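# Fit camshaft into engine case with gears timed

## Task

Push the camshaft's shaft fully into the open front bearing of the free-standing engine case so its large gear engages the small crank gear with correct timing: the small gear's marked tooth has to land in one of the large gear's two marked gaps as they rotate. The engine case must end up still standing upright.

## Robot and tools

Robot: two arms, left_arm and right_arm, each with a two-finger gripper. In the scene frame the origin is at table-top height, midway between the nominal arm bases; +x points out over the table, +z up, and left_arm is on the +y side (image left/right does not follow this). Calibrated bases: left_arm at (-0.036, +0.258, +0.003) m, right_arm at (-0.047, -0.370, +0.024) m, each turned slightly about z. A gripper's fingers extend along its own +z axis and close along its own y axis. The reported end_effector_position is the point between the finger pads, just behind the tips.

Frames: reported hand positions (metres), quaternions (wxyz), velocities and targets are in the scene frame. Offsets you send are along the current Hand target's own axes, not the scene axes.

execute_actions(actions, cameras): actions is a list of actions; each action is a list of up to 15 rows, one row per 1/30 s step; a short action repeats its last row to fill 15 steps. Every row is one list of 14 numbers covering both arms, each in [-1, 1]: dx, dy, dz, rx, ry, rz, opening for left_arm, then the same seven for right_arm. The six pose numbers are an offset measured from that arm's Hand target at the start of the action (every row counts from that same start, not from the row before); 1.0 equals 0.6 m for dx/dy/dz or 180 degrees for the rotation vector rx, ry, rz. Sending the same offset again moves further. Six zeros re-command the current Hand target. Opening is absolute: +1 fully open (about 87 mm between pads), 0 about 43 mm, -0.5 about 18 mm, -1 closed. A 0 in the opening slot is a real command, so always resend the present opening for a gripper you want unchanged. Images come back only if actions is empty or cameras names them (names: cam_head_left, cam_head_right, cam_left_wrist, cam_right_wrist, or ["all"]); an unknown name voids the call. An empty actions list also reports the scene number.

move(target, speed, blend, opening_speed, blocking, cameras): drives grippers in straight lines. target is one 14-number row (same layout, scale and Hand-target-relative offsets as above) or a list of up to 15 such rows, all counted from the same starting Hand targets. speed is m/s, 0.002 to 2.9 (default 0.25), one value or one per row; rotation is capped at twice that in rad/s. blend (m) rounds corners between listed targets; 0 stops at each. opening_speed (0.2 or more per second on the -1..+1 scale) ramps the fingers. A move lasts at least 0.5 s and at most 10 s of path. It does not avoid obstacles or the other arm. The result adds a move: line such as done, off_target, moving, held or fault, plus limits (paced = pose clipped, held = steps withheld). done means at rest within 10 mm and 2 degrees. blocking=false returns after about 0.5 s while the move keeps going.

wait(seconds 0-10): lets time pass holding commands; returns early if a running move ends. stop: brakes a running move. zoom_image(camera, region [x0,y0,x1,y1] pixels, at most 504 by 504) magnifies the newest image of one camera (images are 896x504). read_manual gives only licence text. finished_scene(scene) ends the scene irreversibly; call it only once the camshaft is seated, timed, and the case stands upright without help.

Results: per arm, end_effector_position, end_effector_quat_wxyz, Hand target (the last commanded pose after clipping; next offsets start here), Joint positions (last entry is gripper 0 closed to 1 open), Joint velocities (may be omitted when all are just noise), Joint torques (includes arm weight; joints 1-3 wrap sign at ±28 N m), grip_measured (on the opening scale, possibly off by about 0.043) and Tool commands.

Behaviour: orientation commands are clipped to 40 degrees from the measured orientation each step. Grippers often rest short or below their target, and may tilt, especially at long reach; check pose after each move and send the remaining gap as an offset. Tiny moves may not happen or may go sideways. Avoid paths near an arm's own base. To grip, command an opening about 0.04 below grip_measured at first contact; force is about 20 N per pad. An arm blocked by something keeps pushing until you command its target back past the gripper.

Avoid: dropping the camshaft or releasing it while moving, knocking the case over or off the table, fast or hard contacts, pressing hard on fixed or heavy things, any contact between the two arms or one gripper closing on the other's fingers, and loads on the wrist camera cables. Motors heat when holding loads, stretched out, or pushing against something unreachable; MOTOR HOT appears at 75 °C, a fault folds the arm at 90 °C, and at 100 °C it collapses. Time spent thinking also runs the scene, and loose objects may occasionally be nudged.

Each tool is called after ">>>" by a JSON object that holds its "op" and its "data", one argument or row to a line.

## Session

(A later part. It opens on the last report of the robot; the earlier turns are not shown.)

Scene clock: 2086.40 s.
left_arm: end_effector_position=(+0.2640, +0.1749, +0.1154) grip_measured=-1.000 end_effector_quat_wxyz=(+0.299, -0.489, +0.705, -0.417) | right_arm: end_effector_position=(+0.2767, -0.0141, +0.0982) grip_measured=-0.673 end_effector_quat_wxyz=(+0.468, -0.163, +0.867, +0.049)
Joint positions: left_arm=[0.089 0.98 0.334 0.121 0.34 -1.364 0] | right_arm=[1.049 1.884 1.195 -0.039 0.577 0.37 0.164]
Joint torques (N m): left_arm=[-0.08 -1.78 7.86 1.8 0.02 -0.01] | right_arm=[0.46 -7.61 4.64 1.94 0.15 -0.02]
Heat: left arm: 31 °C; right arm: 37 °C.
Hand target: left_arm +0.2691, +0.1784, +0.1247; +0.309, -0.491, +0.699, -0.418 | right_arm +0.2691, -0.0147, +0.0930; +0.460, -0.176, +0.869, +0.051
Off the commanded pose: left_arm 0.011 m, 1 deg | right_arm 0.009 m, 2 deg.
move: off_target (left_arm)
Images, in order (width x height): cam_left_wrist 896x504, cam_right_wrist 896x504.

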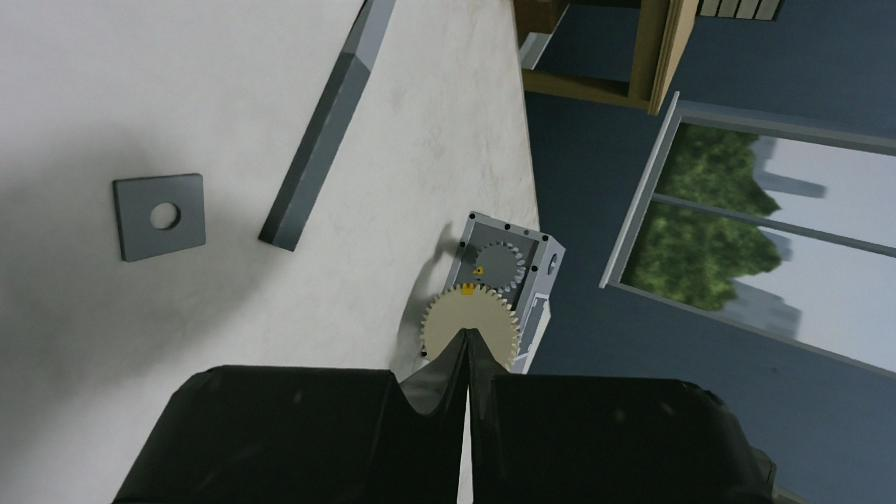

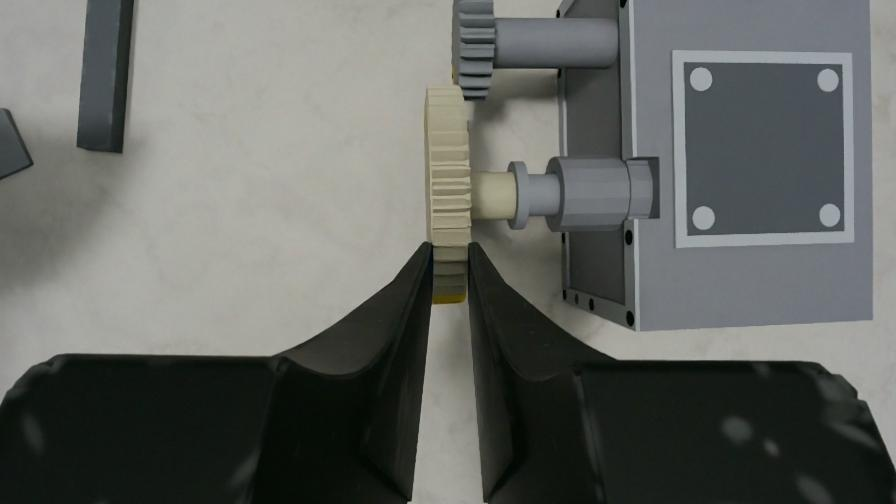

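>>> {"op": "move", "data": {
  "target": [
    [0,0,0,0,0,0,-1,0,0,0,0,0,0,0]
  ],
  "opening_speed": 0.3,
  "cameras": ["cam_left_wrist"]
}}

>>> {"op": "zoom_image", "data": {
  "camera": "cam_left_wrist",
  "region": [430, 230, 550, 350]
}}

>>> {"op": "move", "data": {
  "target": [
    [0,0,0,0,0,0,-1,0,0,-0.15,0,0,0,0]
  ],
  "speed": 0.12
}}

>>> {"op": "move", "data": {
  "target": [0.17,0.0267,0.10,0.350,0.1197,0.5166,-1,0,0,0,0,0,0,0],
  "speed": 0.3,
  "cameras": ["cam_left_wrist","cam_right_wrist"]
}}

Scene clock: 2096.43 s.
left_arm: end_effector_position=(+0.2640, +0.1749, +0.1154) grip_measured=-1.000 end_effector_quat_wxyz=(+0.299, -0.489, +0.705, -0.417) | right_arm: end_effector_position=(+0.2735, -0.0161, +0.0931) grip_measured=+0.000 end_effector_quat_wxyz=(+0.461, -0.170, +0.870, +0.047)
Joint positions: left_arm=[0.089 0.98 0.334 0.121 0.34 -1.364 0] | right_arm=[1.049 1.884 1.185 -0.044 0.567 0.367 0.5]
Joint torques (N m): left_arm=[-0.08 -1.81 7.9 1.8 0.01 -0.01] | right_arm=[0.5 -7.6 5.63 2 0.25 0]
Heat: left arm: 31 °C; right arm: 36 °C.
Hand target: left_arm +0.2691, +0.1784, +0.1247; +0.309, -0.491, +0.699, -0.418 | right_arm +0.2692, -0.0146, +0.0930; +0.460, -0.176, +0.869, +0.051
Off the commanded pose: left_arm 0.011 m, 1 deg | right_arm 0.005 m, 1 deg.
move: off_target (left_arm)
Images, in order (width x height): cam_left_wrist 896x504.

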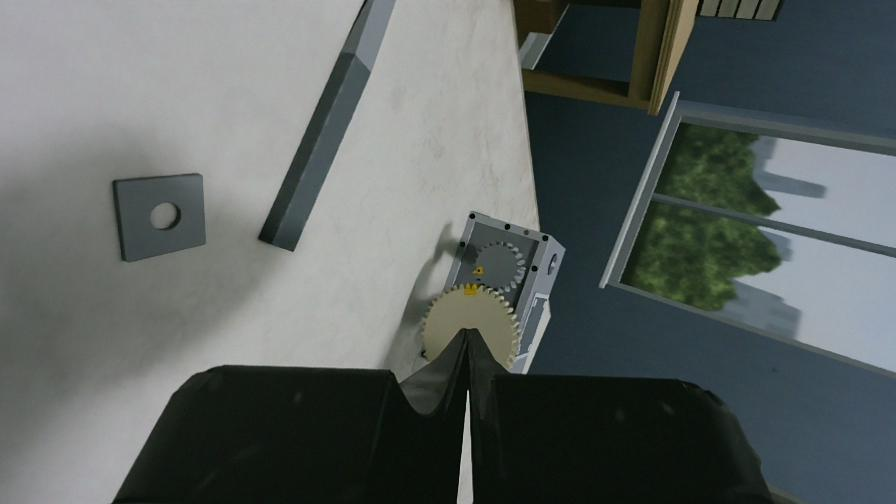

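Scaled by 4.200 from the camera's 896x504 image, which has a finer 1280x720 frame.

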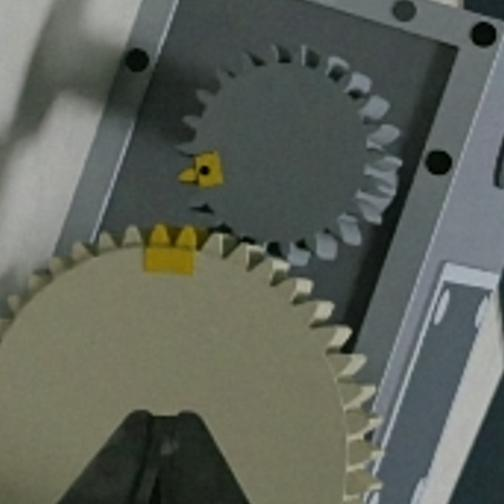

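Scene clock: 2097.93 s.
left_arm: end_effector_position=(+0.2640, +0.1749, +0.1154) grip_measured=-1.000 end_effector_quat_wxyz=(+0.299, -0.489, +0.705, -0.417) | right_arm: end_effector_position=(+0.2010, -0.0363, +0.1385) grip_measured=+0.000 end_effector_quat_wxyz=(+0.453, -0.185, +0.871, +0.045)
Joint positions: left_arm=[0.089 0.98 0.334 0.121 0.34 -1.364 0] | right_arm=[1.196 1.643 1.114 -0.299 0.653 0.473 0.5]
Joint torques (N m): left_arm=[-0.08 -1.8 7.9 1.8 0.01 -0.01] | right_arm=[0.38 -7.2 6 1.83 0.47 0.24]
Heat: left arm: 31 °C; right arm: 36 °C.
Hand target: left_arm +0.2691, +0.1784, +0.1247; +0.309, -0.491, +0.699, -0.418 | right_arm +0.1989, -0.0372, +0.1445; +0.460, -0.176, +0.869, +0.051
Off the commanded pose: left_arm 0.011 m, 1 deg | right_arm 0.006 m, 2 deg.
move: off_target (left_arm)

Scene clock: 2102.17 s.
left_arm: end_effector_position=(+0.2787, +0.0710, +0.0788) grip_measured=-1.000 end_effector_quat_wxyz=(+0.569, +0.411, +0.578, -0.415) | right_arm: end_effector_position=(+0.2009, -0.0364, +0.1384) grip_measured=+0.000 end_effector_quat_wxyz=(+0.453, -0.185, +0.871, +0.044)
Joint positions: left_arm=[-0.037 1.925 0.416 1.492 1.168 0.004 0] | right_arm=[1.196 1.643 1.114 -0.3 0.653 0.473 0.5]
Joint torques (N m): left_arm=[-0.99 -4.64 3.84 1.56 0.2 0.07] | right_arm=[0.42 -7.19 6 1.85 0.48 0.22]
Heat: left arm: 31 °C; right arm: 36 °C.
Hand target: left_arm +0.2796, +0.0679, +0.0806; +0.570, +0.421, +0.570, -0.416 | right_arm +0.1988, -0.0372, +0.1445; +0.460, -0.176, +0.869, +0.051
Off the commanded pose: left_arm 0.004 m, 1 deg | right_arm 0.007 m, 2 deg.
move: done
Images, in order (width x height): cam_left_wrist 896x504, cam_right_wrist 896x504.

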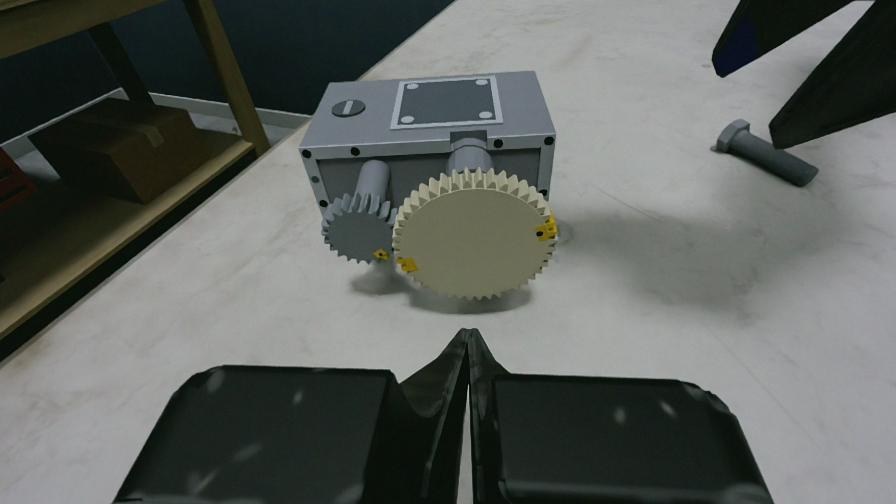

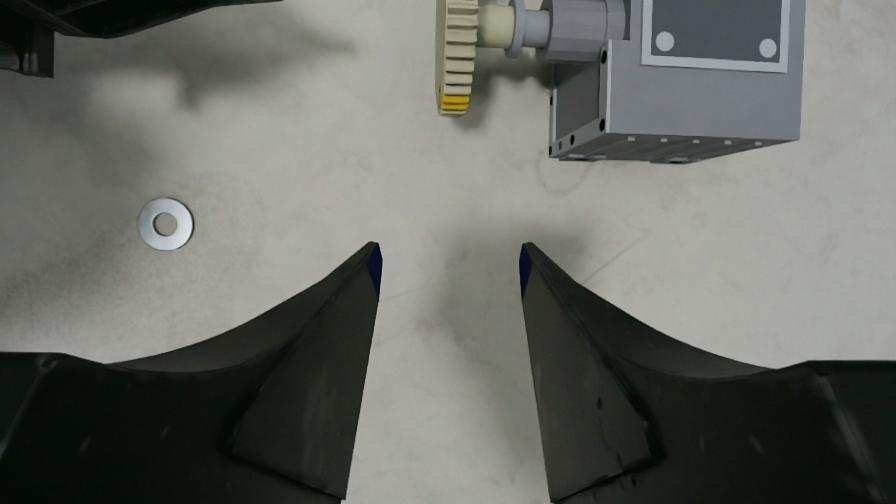

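>>> {"op": "move", "data": {
  "target": [
    [0,0,0,0,0,0,-1,0,0,0.15,0,0,0,0.0]
  ],
  "speed": 0.12,
  "cameras": ["cam_right_wrist"]
}}

>>> {"op": "move", "data": {
  "target": [-0.0755,0.0477,-0.185,-0.350,-0.1197,-0.5166,-1,0,0,0,0,0,0,0],
  "speed": 0.3,
  "cameras": ["cam_left_wrist"]
}}

>>> {"op": "zoom_image", "data": {
  "camera": "cam_left_wrist",
  "region": [430, 230, 550, 350]
}}

Scene clock: 2110.77 s.
left_arm: end_effector_position=(+0.2787, +0.0709, +0.0788) grip_measured=-1.000 end_effector_quat_wxyz=(+0.569, +0.411, +0.578, -0.415) | right_arm: end_effector_position=(+0.2590, -0.0265, +0.0799) grip_measured=+0.000 end_effector_quat_wxyz=(+0.445, -0.185, +0.876, +0.034)
Joint positions: left_arm=[-0.037 1.925 0.416 1.492 1.168 0.004 0] | right_arm=[1.064 1.867 1.137 -0.065 0.567 0.37 0.5]
Joint torques (N m): left_arm=[-0.99 -4.64 3.84 1.56 0.19 0.07] | right_arm=[-0.69 -6.45 9.74 2.17 0.27 -0.01]
Heat: left arm: 31 °C; right arm: 36 °C.
Hand target: left_arm +0.2796, +0.0679, +0.0806; +0.570, +0.421, +0.570, -0.416 | right_arm +0.2692, -0.0147, +0.0930; +0.460, -0.176, +0.869, +0.051
Off the commanded pose: left_arm 0.004 m, 1 deg | right_arm 0.020 m, 3 deg.
move: off_target (right_arm)
Images, in order (width x height): cam_right_wrist 896x504.

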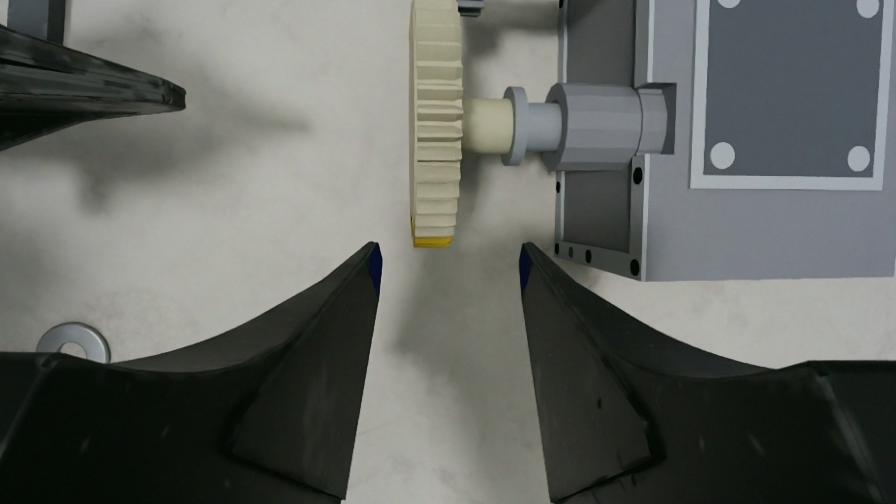

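Scene clock: 2115.03 s.
left_arm: end_effector_position=(+0.2683, +0.1784, +0.1170) grip_measured=-1.000 end_effector_quat_wxyz=(+0.299, -0.489, +0.705, -0.418) | right_arm: end_effector_position=(+0.2590, -0.0264, +0.0800) grip_measured=+0.000 end_effector_quat_wxyz=(+0.445, -0.185, +0.876, +0.034)
Joint positions: left_arm=[0.109 1.005 0.352 0.124 0.358 -1.354 0] | right_arm=[1.064 1.867 1.137 -0.065 0.567 0.369 0.5]
Joint torques (N m): left_arm=[-0.01 -1.99 7.86 1.8 0.01 -0.01] | right_arm=[-0.66 -6.43 9.78 2.14 0.26 -0.02]
Heat: left arm: 31 °C; right arm: 36 °C.
Hand target: left_arm +0.2734, +0.1821, +0.1264; +0.309, -0.491, +0.699, -0.418 | right_arm +0.2692, -0.0147, +0.0930; +0.460, -0.176, +0.869, +0.051
Off the commanded pose: left_arm 0.011 m, 1 deg | right_arm 0.020 m, 3 deg.
move: off_target (left_arm, right_arm)
Images, in order (width x height): cam_left_wrist 896x504.

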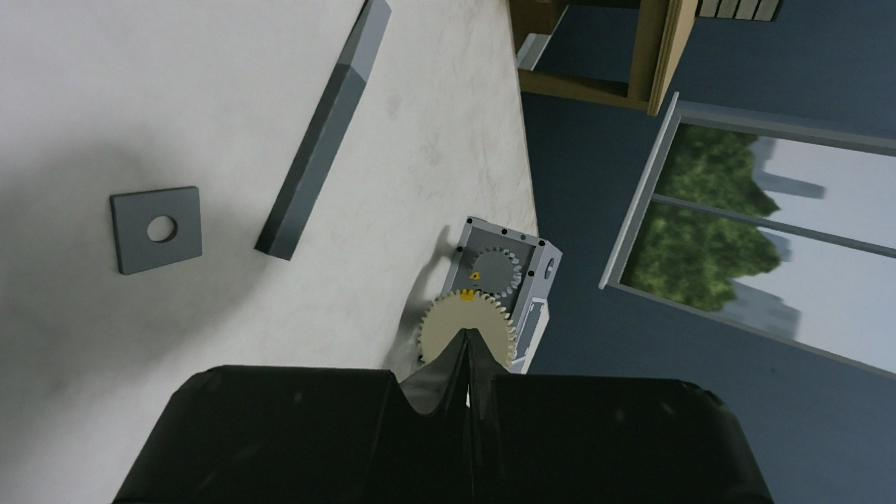

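Scaled by 4.200 from the camera's 896x504 image, which has a finer 1280x720 frame.

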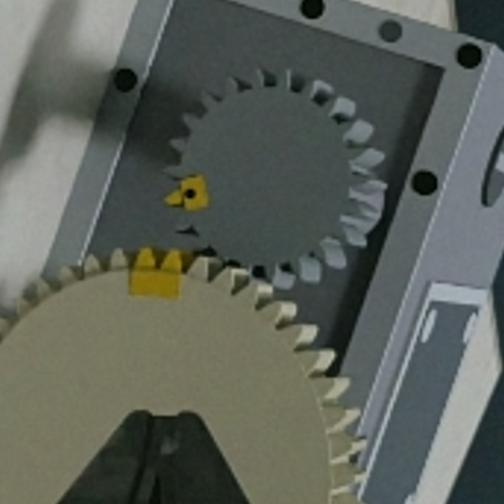

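>>> {"op": "move", "data": {
  "target": [
    [0,0,0,0,0,0,-1,-0.03,0.006,0.012,0,0,0,0.0]
  ],
  "speed": 0.08,
  "cameras": ["cam_right_wrist"]
}}

Scene clock: 2123.60 s.
left_arm: end_effector_position=(+0.2683, +0.1784, +0.1170) grip_measured=-1.000 end_effector_quat_wxyz=(+0.299, -0.489, +0.705, -0.418) | right_arm: end_effector_position=(+0.2744, -0.0120, +0.0925) grip_measured=+0.000 end_effector_quat_wxyz=(+0.451, -0.181, +0.873, +0.041)
Joint positions: left_arm=[0.109 1.005 0.352 0.124 0.358 -1.354 0] | right_arm=[1.049 1.906 1.231 -0.093 0.555 0.357 0.5]
Joint torques (N m): left_arm=[-0.02 -2 7.84 1.79 0.02 0] | right_arm=[-0.75 -6.83 9.95 1.96 0.24 -0.01]
Heat: left arm: 31 °C; right arm: 35 °C.
Hand target: left_arm +0.2735, +0.1821, +0.1265; +0.309, -0.491, +0.699, -0.418 | right_arm +0.2827, -0.0048, +0.1034; +0.460, -0.176, +0.869, +0.051
Off the commanded pose: left_arm 0.011 m, 1 deg | right_arm 0.015 m, 2 deg.
move: off_target (left_arm, right_arm)
Images, in order (width x height): cam_right_wrist 896x504.

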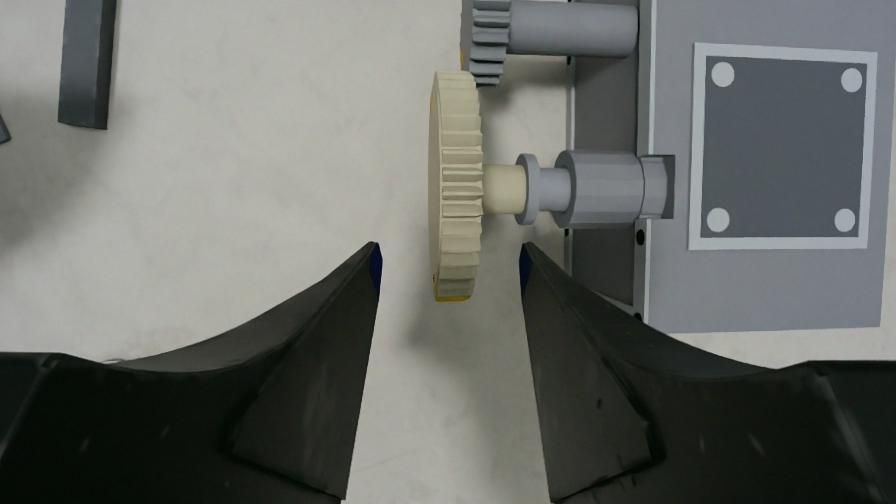

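>>> {"op": "move", "data": {
  "target": [
    [0,0,0,0,0,0,-1,0,0,0,0,0,0,-0.74]
  ],
  "opening_speed": 0.5,
  "cameras": ["cam_left_wrist"]
}}

>>> {"op": "zoom_image", "data": {
  "camera": "cam_left_wrist",
  "region": [430, 230, 550, 350]
}}

>>> {"op": "move", "data": {
  "target": [0,0,0,0,0,0,-1,-0.012,0.002,0.004,0,0.02,0,-0.74],
  "speed": 0.06,
  "cameras": ["cam_left_wrist"]
}}

>>> {"op": "zoom_image", "data": {
  "camera": "cam_left_wrist",
  "region": [430, 230, 550, 350]
}}

Scene clock: 2134.50 s.
left_arm: end_effector_position=(+0.2683, +0.1784, +0.1170) grip_measured=-1.000 end_effector_quat_wxyz=(+0.299, -0.489, +0.705, -0.418) | right_arm: end_effector_position=(+0.2752, -0.0139, +0.0920) grip_measured=-0.645 end_effector_quat_wxyz=(+0.450, -0.182, +0.874, +0.038)
Joint positions: left_arm=[0.109 1.005 0.352 0.124 0.358 -1.354 0] | right_arm=[1.046 1.906 1.231 -0.097 0.556 0.354 0.177]
Joint torques (N m): left_arm=[-0.02 -2 7.87 1.79 0.02 -0.01] | right_arm=[-0.53 -6.93 10 2 0.22 0.01]
Heat: left arm: 32 °C; right arm: 35 °C.
Hand target: left_arm +0.2735, +0.1821, +0.1265; +0.309, -0.491, +0.699, -0.418 | right_arm +0.2829, -0.0049, +0.1034; +0.460, -0.176, +0.869, +0.051
Off the commanded pose: left_arm 0.011 m, 1 deg | right_arm 0.016 m, 2 deg.
move: off_target (left_arm, right_arm)
Images, in order (width x height): cam_left_wrist 896x504.

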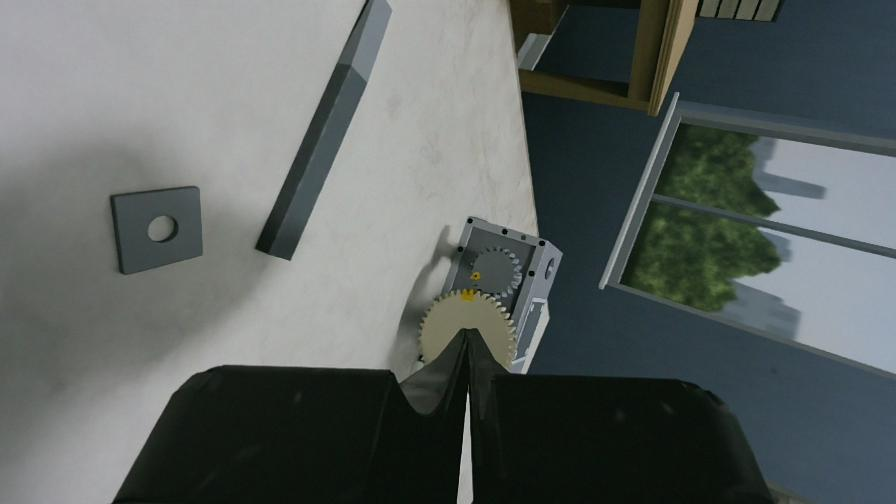

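Scaled by 4.200 from the camera's 896x504 image, which has a finer 1280x720 frame.

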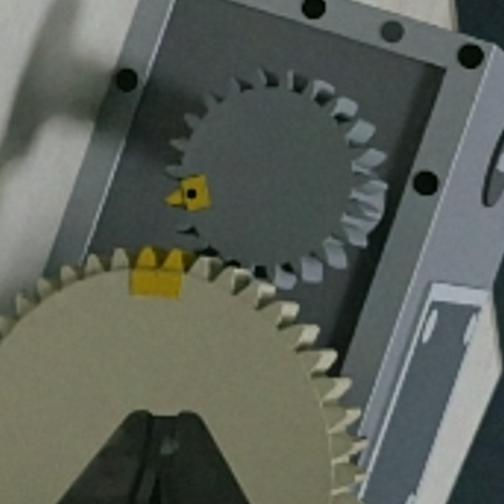

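Scene clock: 2135.47 s.
left_arm: end_effector_position=(+0.2683, +0.1784, +0.1170) grip_measured=-1.000 end_effector_quat_wxyz=(+0.299, -0.489, +0.705, -0.418) | right_arm: end_effector_position=(+0.2772, -0.0129, +0.0941) grip_measured=-0.642 end_effector_quat_wxyz=(+0.417, -0.186, +0.889, +0.028)
Joint positions: left_arm=[0.109 1.005 0.352 0.124 0.358 -1.354 0] | right_arm=[1.03 1.94 1.34 -0.248 0.521 0.375 0.179]
Joint torques (N m): left_arm=[-0.02 -2.03 7.86 1.79 0.02 -0.01] | right_arm=[-0.64 -7.05 10.54 2.08 0.27 0.01]
Heat: left arm: 32 °C; right arm: 35 °C.
Hand target: left_arm +0.2735, +0.1821, +0.1265; +0.309, -0.491, +0.699, -0.418 | right_arm +0.2879, -0.0011, +0.1080; +0.433, -0.178, +0.883, +0.046
Off the commanded pose: left_arm 0.011 m, 1 deg | right_arm 0.021 m, 3 deg.
move: off_target (left_arm, right_arm)
Images, in order (width x height): cam_left_wrist 896x504.

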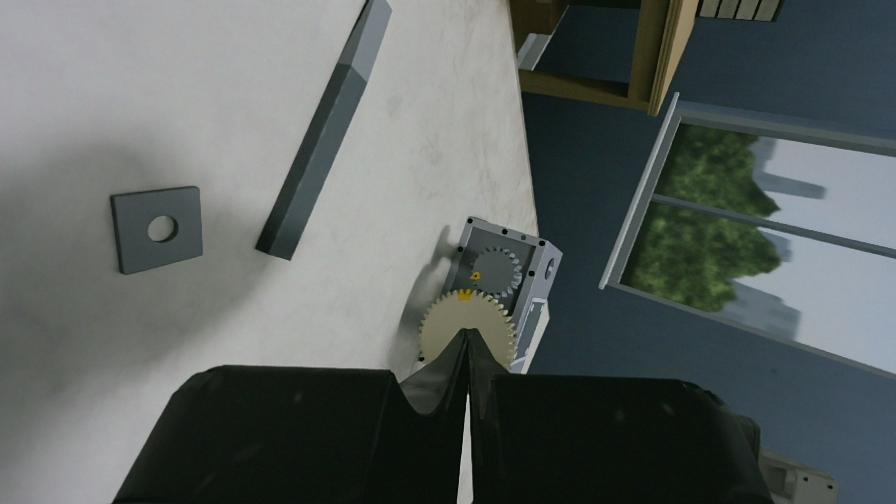

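Scaled by 4.200 from the camera's 896x504 image, which has a finer 1280x720 frame.

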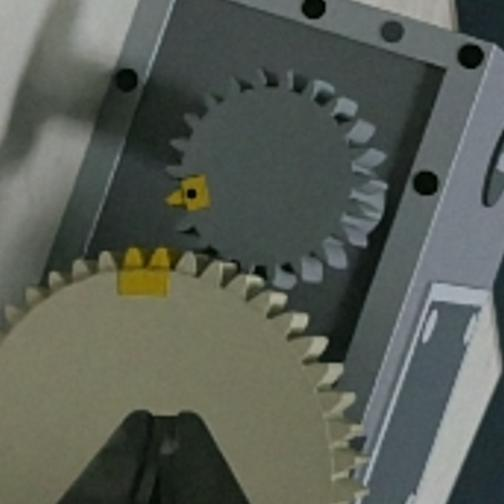

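>>> {"op": "move", "data": {
  "target": [0.17,0.0089,0.105,0.350,0.1197,0.5166,-1,0,0,0,0,0,0,-0.74],
  "speed": 0.25
}}

>>> {"op": "move", "data": {
  "target": [0.005,0.005,0.065,0,0,0,-1,0,0,0,0,0,0,-0.74],
  "speed": 0.1,
  "cameras": ["cam_left_wrist","cam_right_wrist"]
}}

Scene clock: 2147.43 s.
left_arm: end_effector_position=(+0.2898, +0.0722, +0.0855) grip_measured=-1.000 end_effector_quat_wxyz=(+0.568, +0.410, +0.579, -0.417) | right_arm: end_effector_position=(+0.2772, -0.0129, +0.0941) grip_measured=-0.642 end_effector_quat_wxyz=(+0.417, -0.186, +0.889, +0.028)
Joint positions: left_arm=[-0.029 1.907 0.464 1.422 1.176 0.003 0] | right_arm=[1.03 1.94 1.34 -0.248 0.521 0.375 0.179]
Joint torques (N m): left_arm=[-1.01 -5.75 4.23 1.45 0.18 0.07] | right_arm=[-0.65 -7.01 10.58 2.07 0.25 0.01]
Heat: left arm: 32 °C; right arm: 35 °C.
Hand target: left_arm +0.2910, +0.0689, +0.0905; +0.570, +0.421, +0.570, -0.416 | right_arm +0.2879, -0.0011, +0.1080; +0.433, -0.178, +0.883, +0.046
Off the commanded pose: left_arm 0.006 m, 2 deg | right_arm 0.021 m, 3 deg.
move: off_target (right_arm)

Scene clock: 2148.53 s.
left_arm: end_effector_position=(+0.3014, +0.0348, +0.0895) grip_measured=-1.000 end_effector_quat_wxyz=(+0.570, +0.421, +0.568, -0.419) | right_arm: end_effector_position=(+0.2772, -0.0129, +0.0941) grip_measured=-0.642 end_effector_quat_wxyz=(+0.417, -0.186, +0.889, +0.028)
Joint positions: left_arm=[-0.149 1.942 0.544 1.399 1.079 0.003 0] | right_arm=[1.03 1.94 1.34 -0.248 0.521 0.375 0.179]
Joint torques (N m): left_arm=[-0.94 -4.52 4.48 1.51 -0.06 0.07] | right_arm=[-0.73 -7.05 10.51 2.07 0.26 0]
Heat: left arm: 32 °C; right arm: 35 °C.
Hand target: left_arm +0.3056, +0.0326, +0.0874; +0.570, +0.421, +0.570, -0.416 | right_arm +0.2879, -0.0011, +0.1080; +0.433, -0.178, +0.883, +0.046
Off the commanded pose: left_arm 0.005 m, 0 deg | right_arm 0.021 m, 3 deg.
move: off_target (right_arm)
Images, in order (width x height): cam_left_wrist 896x504, cam_right_wrist 896x504.

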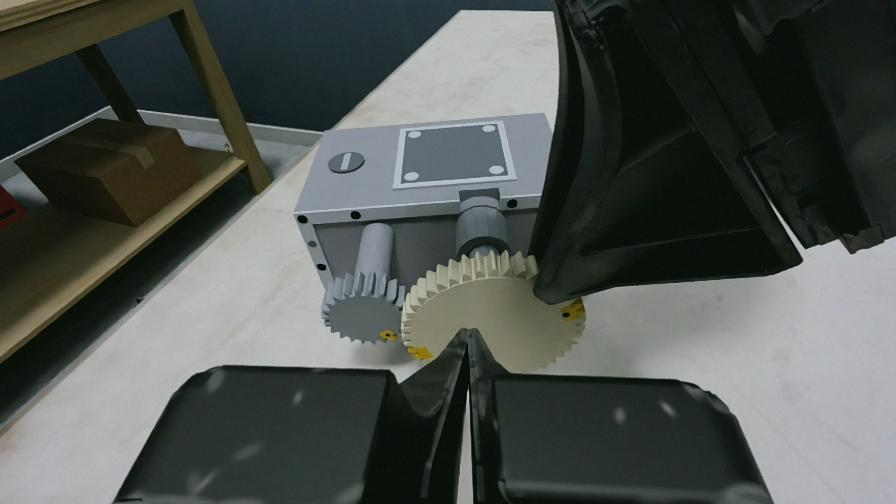

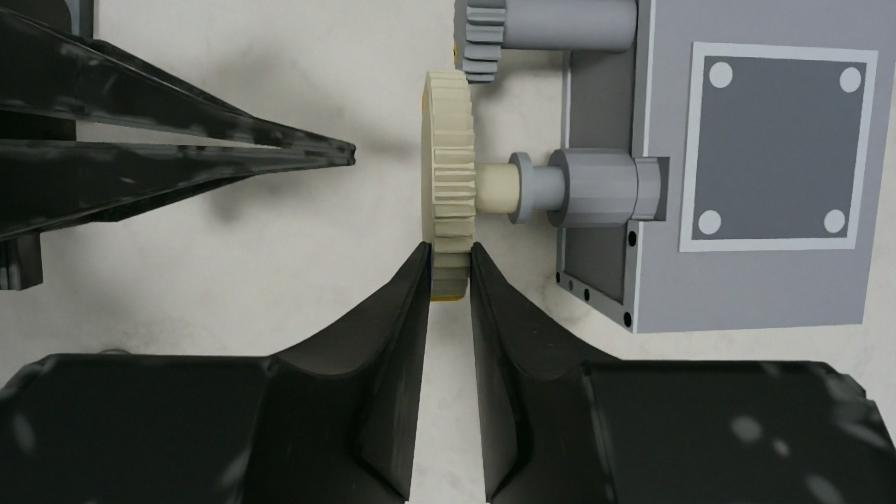

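>>> {"op": "move", "data": {
  "target": [0.024,-0.015,0.02,0,0,0,-1,0,0,0,0,0,0,-0.74],
  "speed": 0.06,
  "cameras": ["cam_left_wrist","cam_right_wrist"]
}}

Scene clock: 2156.77 s.
left_arm: end_effector_position=(+0.2976, +0.0206, +0.0717) grip_measured=-1.000 end_effector_quat_wxyz=(+0.560, +0.417, +0.577, -0.423) | right_arm: end_effector_position=(+0.2772, -0.0129, +0.0941) grip_measured=-0.642 end_effector_quat_wxyz=(+0.417, -0.186, +0.889, +0.028)
Joint positions: left_arm=[-0.2 2.009 0.544 1.436 1.028 0.004 0] | right_arm=[1.03 1.94 1.34 -0.248 0.521 0.375 0.179]
Joint torques (N m): left_arm=[-0.91 -4.66 3.47 1.93 -0.02 0.05] | right_arm=[-0.69 -6.98 10.52 2.04 0.26 0.01]
Heat: left arm: 31 °C; right arm: 35 °C.
Hand target: left_arm +0.3007, +0.0186, +0.0728; +0.570, +0.421, +0.570, -0.416 | right_arm +0.2879, -0.0011, +0.1080; +0.433, -0.178, +0.883, +0.046
Off the commanded pose: left_arm 0.004 m, 2 deg | right_arm 0.021 m, 3 deg.
move: off_target (right_arm)
Images, in order (width x height): cam_left_wrist 896x504, cam_right_wrist 896x504.

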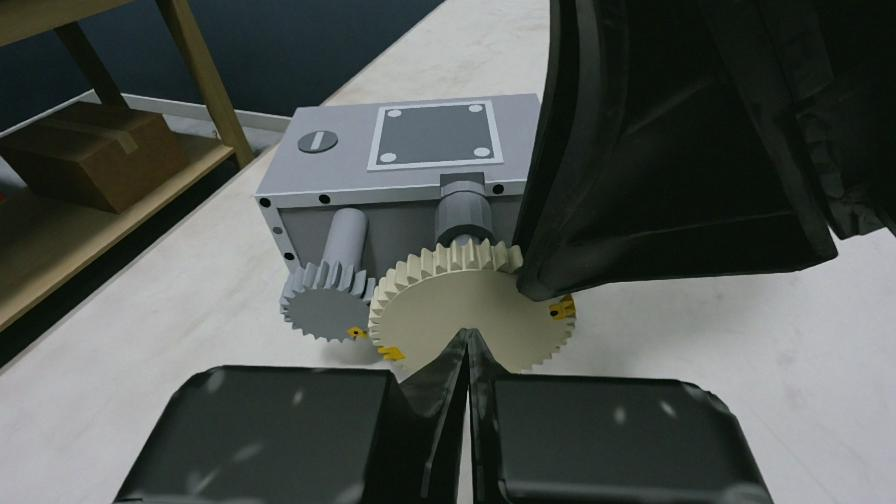

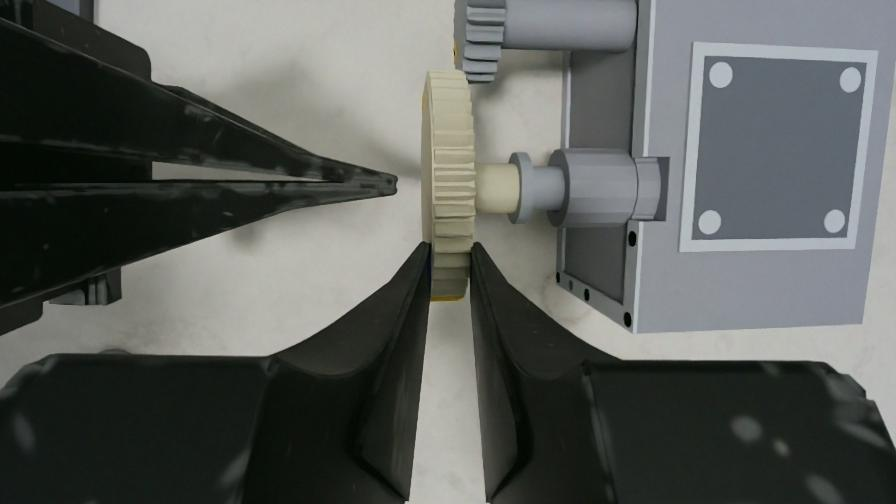

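>>> {"op": "move", "data": {
  "target": [
    [0,0,0.015,0,0,0,-1,0,0,0,0,0,0,-0.74],
    [0.0,-0.002,0.028,0,0,0,-1,0,-0.008,0,0,0,0,-0.72]
  ],
  "speed": 0.05,
  "blend": [0.003,0],
  "cameras": ["cam_left_wrist","cam_right_wrist"]
}}

Scene clock: 2164.53 s.
left_arm: end_effector_position=(+0.2988, +0.0090, +0.0709) grip_measured=-1.000 end_effector_quat_wxyz=(+0.561, +0.419, +0.576, -0.422) | right_arm: end_effector_position=(+0.2790, -0.0146, +0.0939) grip_measured=-0.642 end_effector_quat_wxyz=(+0.416, -0.184, +0.890, +0.028)
Joint positions: left_arm=[-0.236 2.023 0.562 1.437 0.994 0.004 0] | right_arm=[1.024 1.94 1.34 -0.249 0.518 0.375 0.179]
Joint torques (N m): left_arm=[-1.91 -4.7 4.81 1.79 -0.2 0.04] | right_arm=[-0.98 -7.72 9.35 2.14 0.22 -0.08]
Heat: left arm: 31 °C; right arm: 35 °C.
Hand target: left_arm +0.3045, +0.0022, +0.0728; +0.570, +0.421, +0.570, -0.416 | right_arm +0.2897, -0.0057, +0.1083; +0.433, -0.178, +0.883, +0.045
Off the commanded pose: left_arm 0.009 m, 1 deg | right_arm 0.020 m, 3 deg.
move: off_target (right_arm); target 2's new opening was sent with right_arm's hand 0.020 m and 3 deg from that target
Images, in order (width x height): cam_left_wrist 896x504, cam_right_wrist 896x504.

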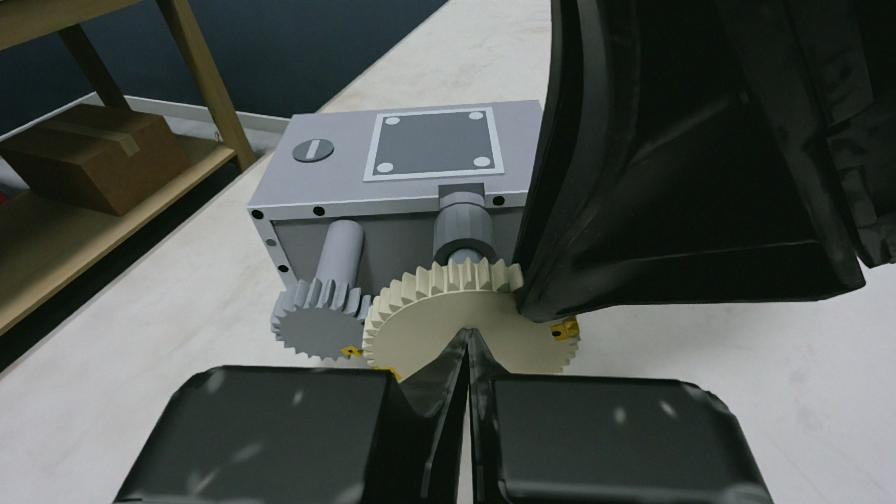

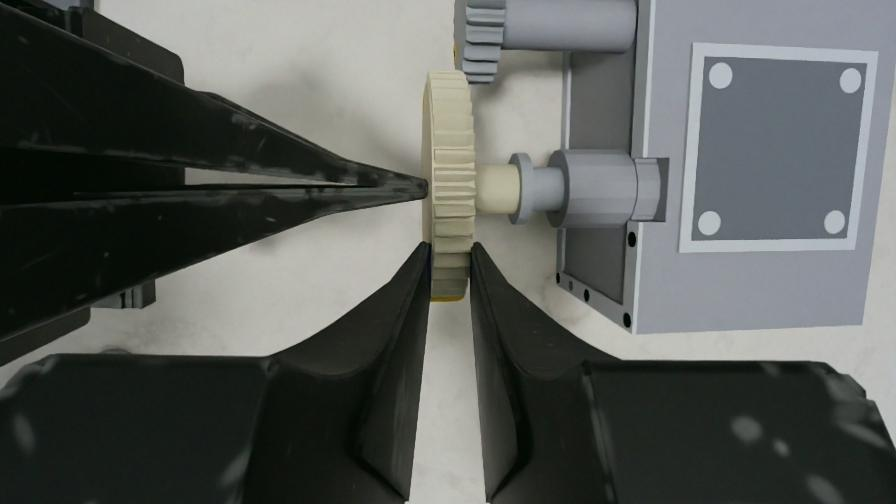

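>>> {"op": "zoom_image", "data": {
  "camera": "cam_left_wrist",
  "region": [260, 240, 420, 400]
}}

>>> {"op": "move", "data": {
  "target": [0.0,0.002,0.016,0,0,0,-1,0,-0.008,0,0,0,0,-0.66],
  "speed": 0.05,
  "cameras": ["cam_left_wrist","cam_right_wrist"]
}}

>>> {"op": "zoom_image", "data": {
  "camera": "cam_left_wrist",
  "region": [260, 240, 420, 400]
}}

Scaled by 3.150 from the camera's 896x504 image, which has a finer 1280x720 frame.

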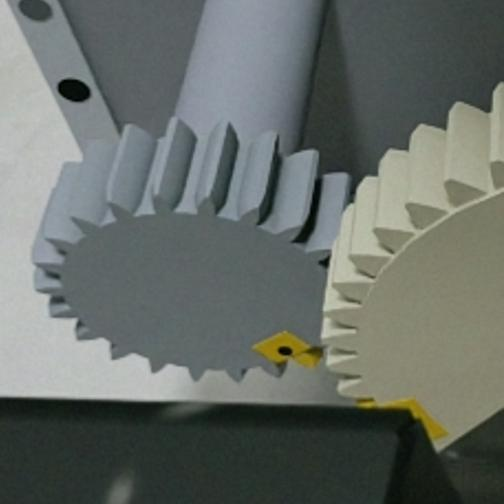

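Scene clock: 2170.40 s.
left_arm: end_effector_position=(+0.3051, +0.0031, +0.0708) grip_measured=-1.000 end_effector_quat_wxyz=(+0.566, +0.416, +0.577, -0.417) | right_arm: end_effector_position=(+0.2838, -0.0185, +0.0939) grip_measured=-0.643 end_effector_quat_wxyz=(+0.416, -0.178, +0.891, +0.027)
Joint positions: left_arm=[-0.254 2.037 0.585 1.432 0.962 0.004 0] | right_arm=[1.011 1.94 1.34 -0.247 0.515 0.375 0.179]
Joint torques (N m): left_arm=[-2.4 -4.93 5.19 1.7 -0.11 0.03] | right_arm=[-0.62 -8.49 7.98 2.2 0.21 -0.15]
Heat: left arm: 31 °C; right arm: 35 °C.
Hand target: left_arm +0.3085, -0.0067, +0.0727; +0.570, +0.421, +0.570, -0.416 | right_arm +0.2913, -0.0101, +0.1086; +0.433, -0.178, +0.883, +0.046
Off the commanded pose: left_arm 0.010 m, 1 deg | right_arm 0.018 m, 3 deg.
move: off_target (right_arm)
Images, in order (width x height): cam_left_wrist 896x504, cam_right_wrist 896x504.

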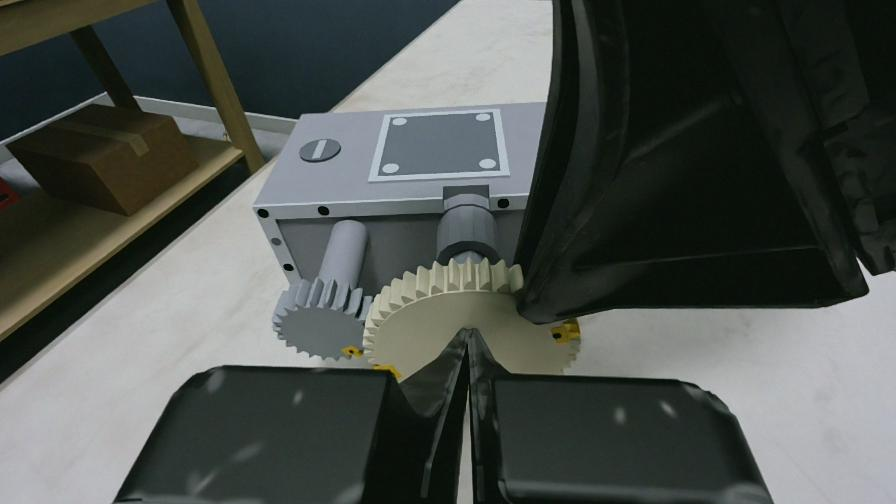

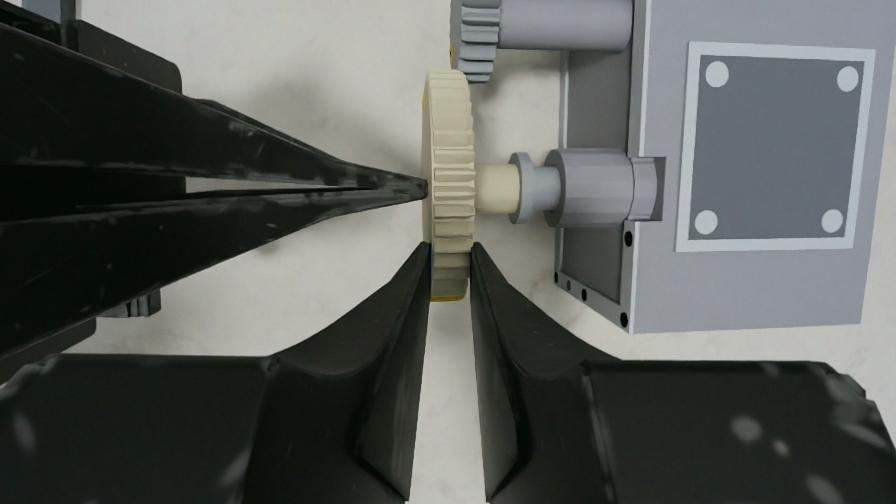

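Scaled by 3.150 from the camera's 896x504 image, which has a finer 1280x720 frame.

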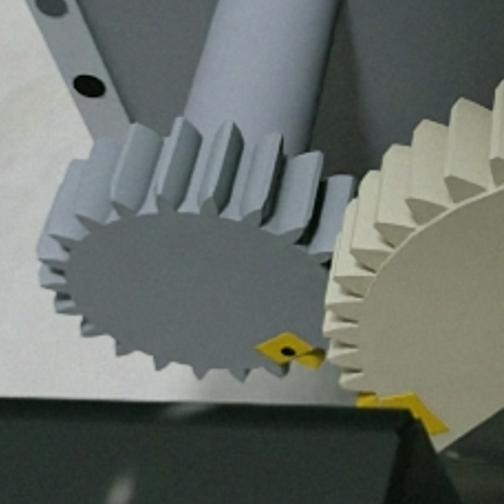

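>>> {"op": "move", "data": {
  "target": [
    [0,0,0,0,0,0,-1,0.008,0,-0.003,0,-0.012,0,-0.72],
    [0,0,0.004,0,0,0,-1,-0.012,0,0.004,0,0.018,0,-0.72],
    [0,0,0.006,0,0,0,-1,0,0,0,0,0,0,-0.72]
  ],
  "speed": 0.04,
  "blend": [0.003,0.003,0],
  "cameras": ["cam_left_wrist","cam_right_wrist"]
}}

>>> {"op": "zoom_image", "data": {
  "camera": "cam_right_wrist",
  "region": [400, 40, 680, 320]
}}

>>> {"op": "zoom_image", "data": {
  "camera": "cam_left_wrist",
  "region": [260, 240, 420, 400]
}}

Scene clock: 2184.33 s.
left_arm: end_effector_position=(+0.3082, -0.0001, +0.0708) grip_measured=-1.000 end_effector_quat_wxyz=(+0.567, +0.413, +0.579, -0.415) | right_arm: end_effector_position=(+0.2885, -0.0223, +0.0943) grip_measured=-0.642 end_effector_quat_wxyz=(+0.407, -0.176, +0.896, +0.023)
Joint positions: left_arm=[-0.264 2.042 0.597 1.424 0.944 0.004 0] | right_arm=[0.993 1.949 1.366 -0.282 0.501 0.375 0.179]
Joint torques (N m): left_arm=[-2.33 -5.05 5.01 1.75 -0.03 0.03] | right_arm=[0.75 -9.25 5.81 2.52 0.32 -0.11]
Heat: left arm: 31 °C; right arm: 36 °C.
Hand target: left_arm +0.3097, -0.0100, +0.0727; +0.570, +0.420, +0.570, -0.416 | right_arm +0.2913, -0.0102, +0.1086; +0.433, -0.178, +0.883, +0.046
Off the commanded pose: left_arm 0.010 m, 1 deg | right_arm 0.019 m, 4 deg.
move: off_target (right_arm); blend cut to 0 m at target 1
Images, in order (width x height): cam_left_wrist 896x504, cam_right_wrist 896x504.

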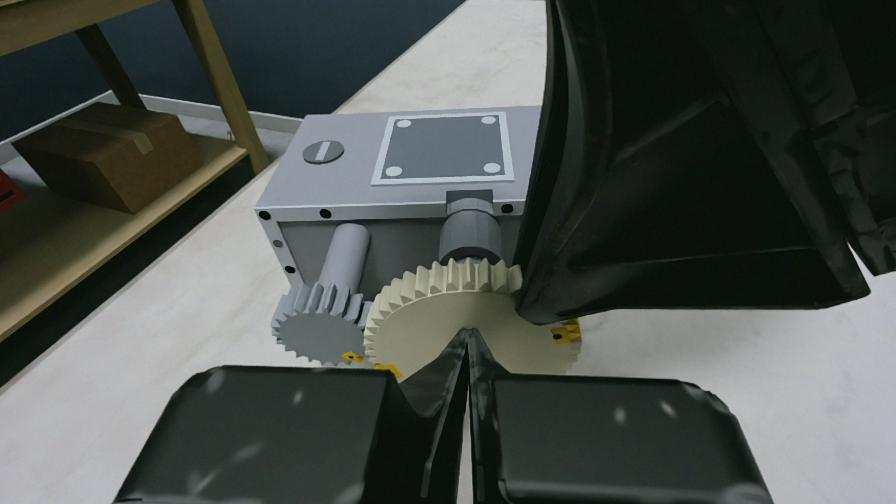

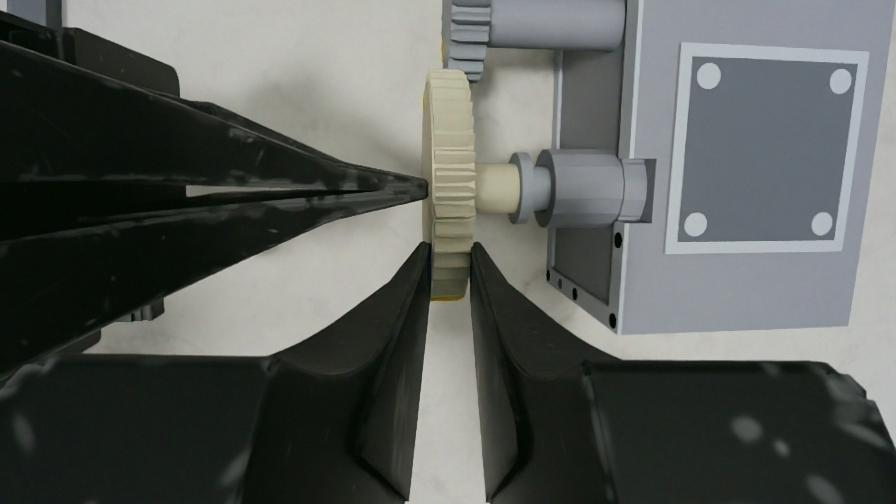

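Scaled by 1.800 from the camera's 896x504 image, which has a finer 1280x720 frame.

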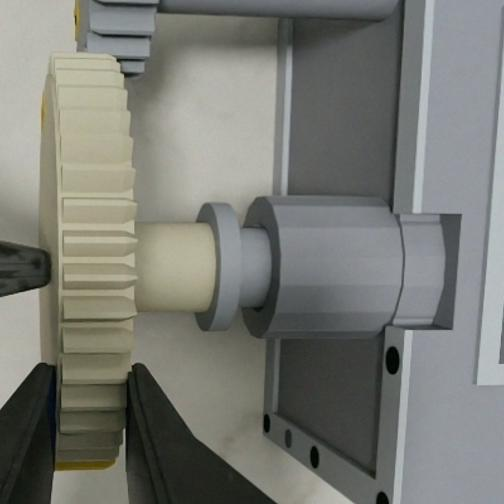

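Scaled by 3.150 from the camera's 896x504 image, which has a finer 1280x720 frame.

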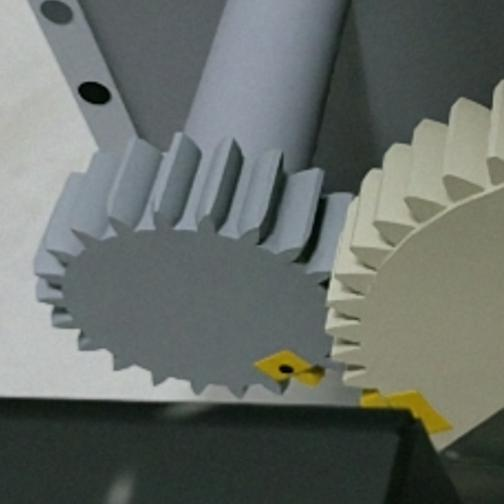

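>>> {"op": "move", "data": {
  "target": [
    [0,0,0,0,0,0,-1,0,0,0,0,0,0,0]
  ],
  "opening_speed": 0.4
}}

>>> {"op": "move", "data": {
  "target": [
    [0,0,0,0,0,0,-1,0,0,-0.15,0,0,0,0]
  ],
  "speed": 0.12,
  "cameras": ["cam_left_wrist","cam_right_wrist"]
}}

>>> {"op": "zoom_image", "data": {
  "camera": "cam_left_wrist",
  "region": [260, 240, 420, 400]
}}

Scene clock: 2191.90 s.
left_arm: end_effector_position=(+0.3084, -0.0056, +0.0734) grip_measured=-1.000 end_effector_quat_wxyz=(+0.569, +0.416, +0.574, -0.416) | right_arm: end_effector_position=(+0.2930, -0.0167, +0.0994) grip_measured=+0.000 end_effector_quat_wxyz=(+0.421, -0.177, +0.889, +0.030)
Joint positions: left_arm=[-0.279 2.042 0.607 1.424 0.935 0.004 0] | right_arm=[0.995 1.949 1.366 -0.244 0.506 0.36 0.5]
Joint torques (N m): left_arm=[-1.2 -5.07 4.31 1.74 0.06 0.03] | right_arm=[0.54 -9.16 5.83 2.19 0.27 0]
Heat: left arm: 31 °C; right arm: 39 °C.
Hand target: left_arm +0.3096, -0.0101, +0.0728; +0.570, +0.421, +0.570, -0.416 | right_arm +0.2913, -0.0102, +0.1084; +0.432, -0.178, +0.883, +0.045
Off the commanded pose: left_arm 0.005 m, 1 deg | right_arm 0.011 m, 2 deg.
move: off_target (right_arm)

Scene clock: 2193.40 s.
left_arm: end_effector_position=(+0.3084, -0.0056, +0.0734) grip_measured=-1.000 end_effector_quat_wxyz=(+0.569, +0.416, +0.574, -0.416) | right_arm: end_effector_position=(+0.2266, -0.0300, +0.1580) grip_measured=+0.000 end_effector_quat_wxyz=(+0.426, -0.186, +0.885, +0.040)
Joint positions: left_arm=[-0.279 2.042 0.607 1.424 0.935 0.004 0] | right_arm=[1.12 1.713 1.306 -0.449 0.573 0.444 0.5]
Joint torques (N m): left_arm=[-1.18 -5.05 4.33 1.74 0.06 0.04] | right_arm=[0.44 -7.79 5.98 1.85 0.42 0.22]
Heat: left arm: 31 °C; right arm: 39 °C.
Hand target: left_arm +0.3096, -0.0101, +0.0728; +0.570, +0.421, +0.570, -0.416 | right_arm +0.2240, -0.0312, +0.1645; +0.433, -0.178, +0.883, +0.046
Off the commanded pose: left_arm 0.005 m, 1 deg | right_arm 0.007 m, 1 deg.
move: done
Images, in order (width x height): cam_left_wrist 896x504, cam_right_wrist 896x504.

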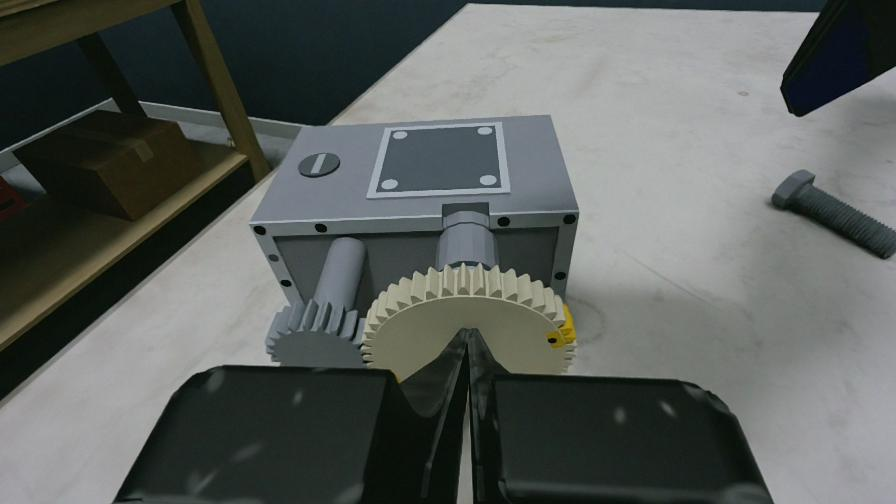

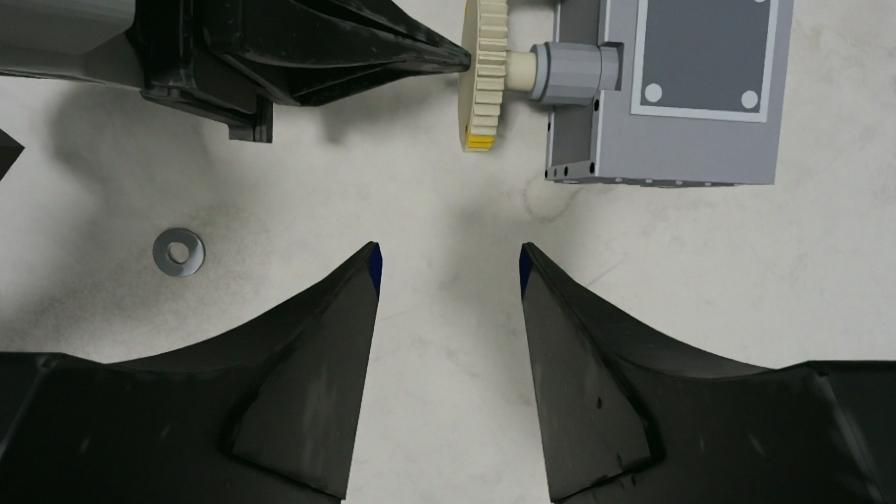

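Scaled by 3.150 from the camera's 896x504 image, which has a finer 1280x720 frame.

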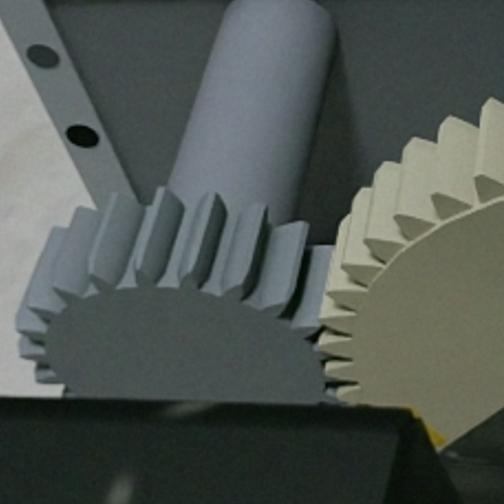

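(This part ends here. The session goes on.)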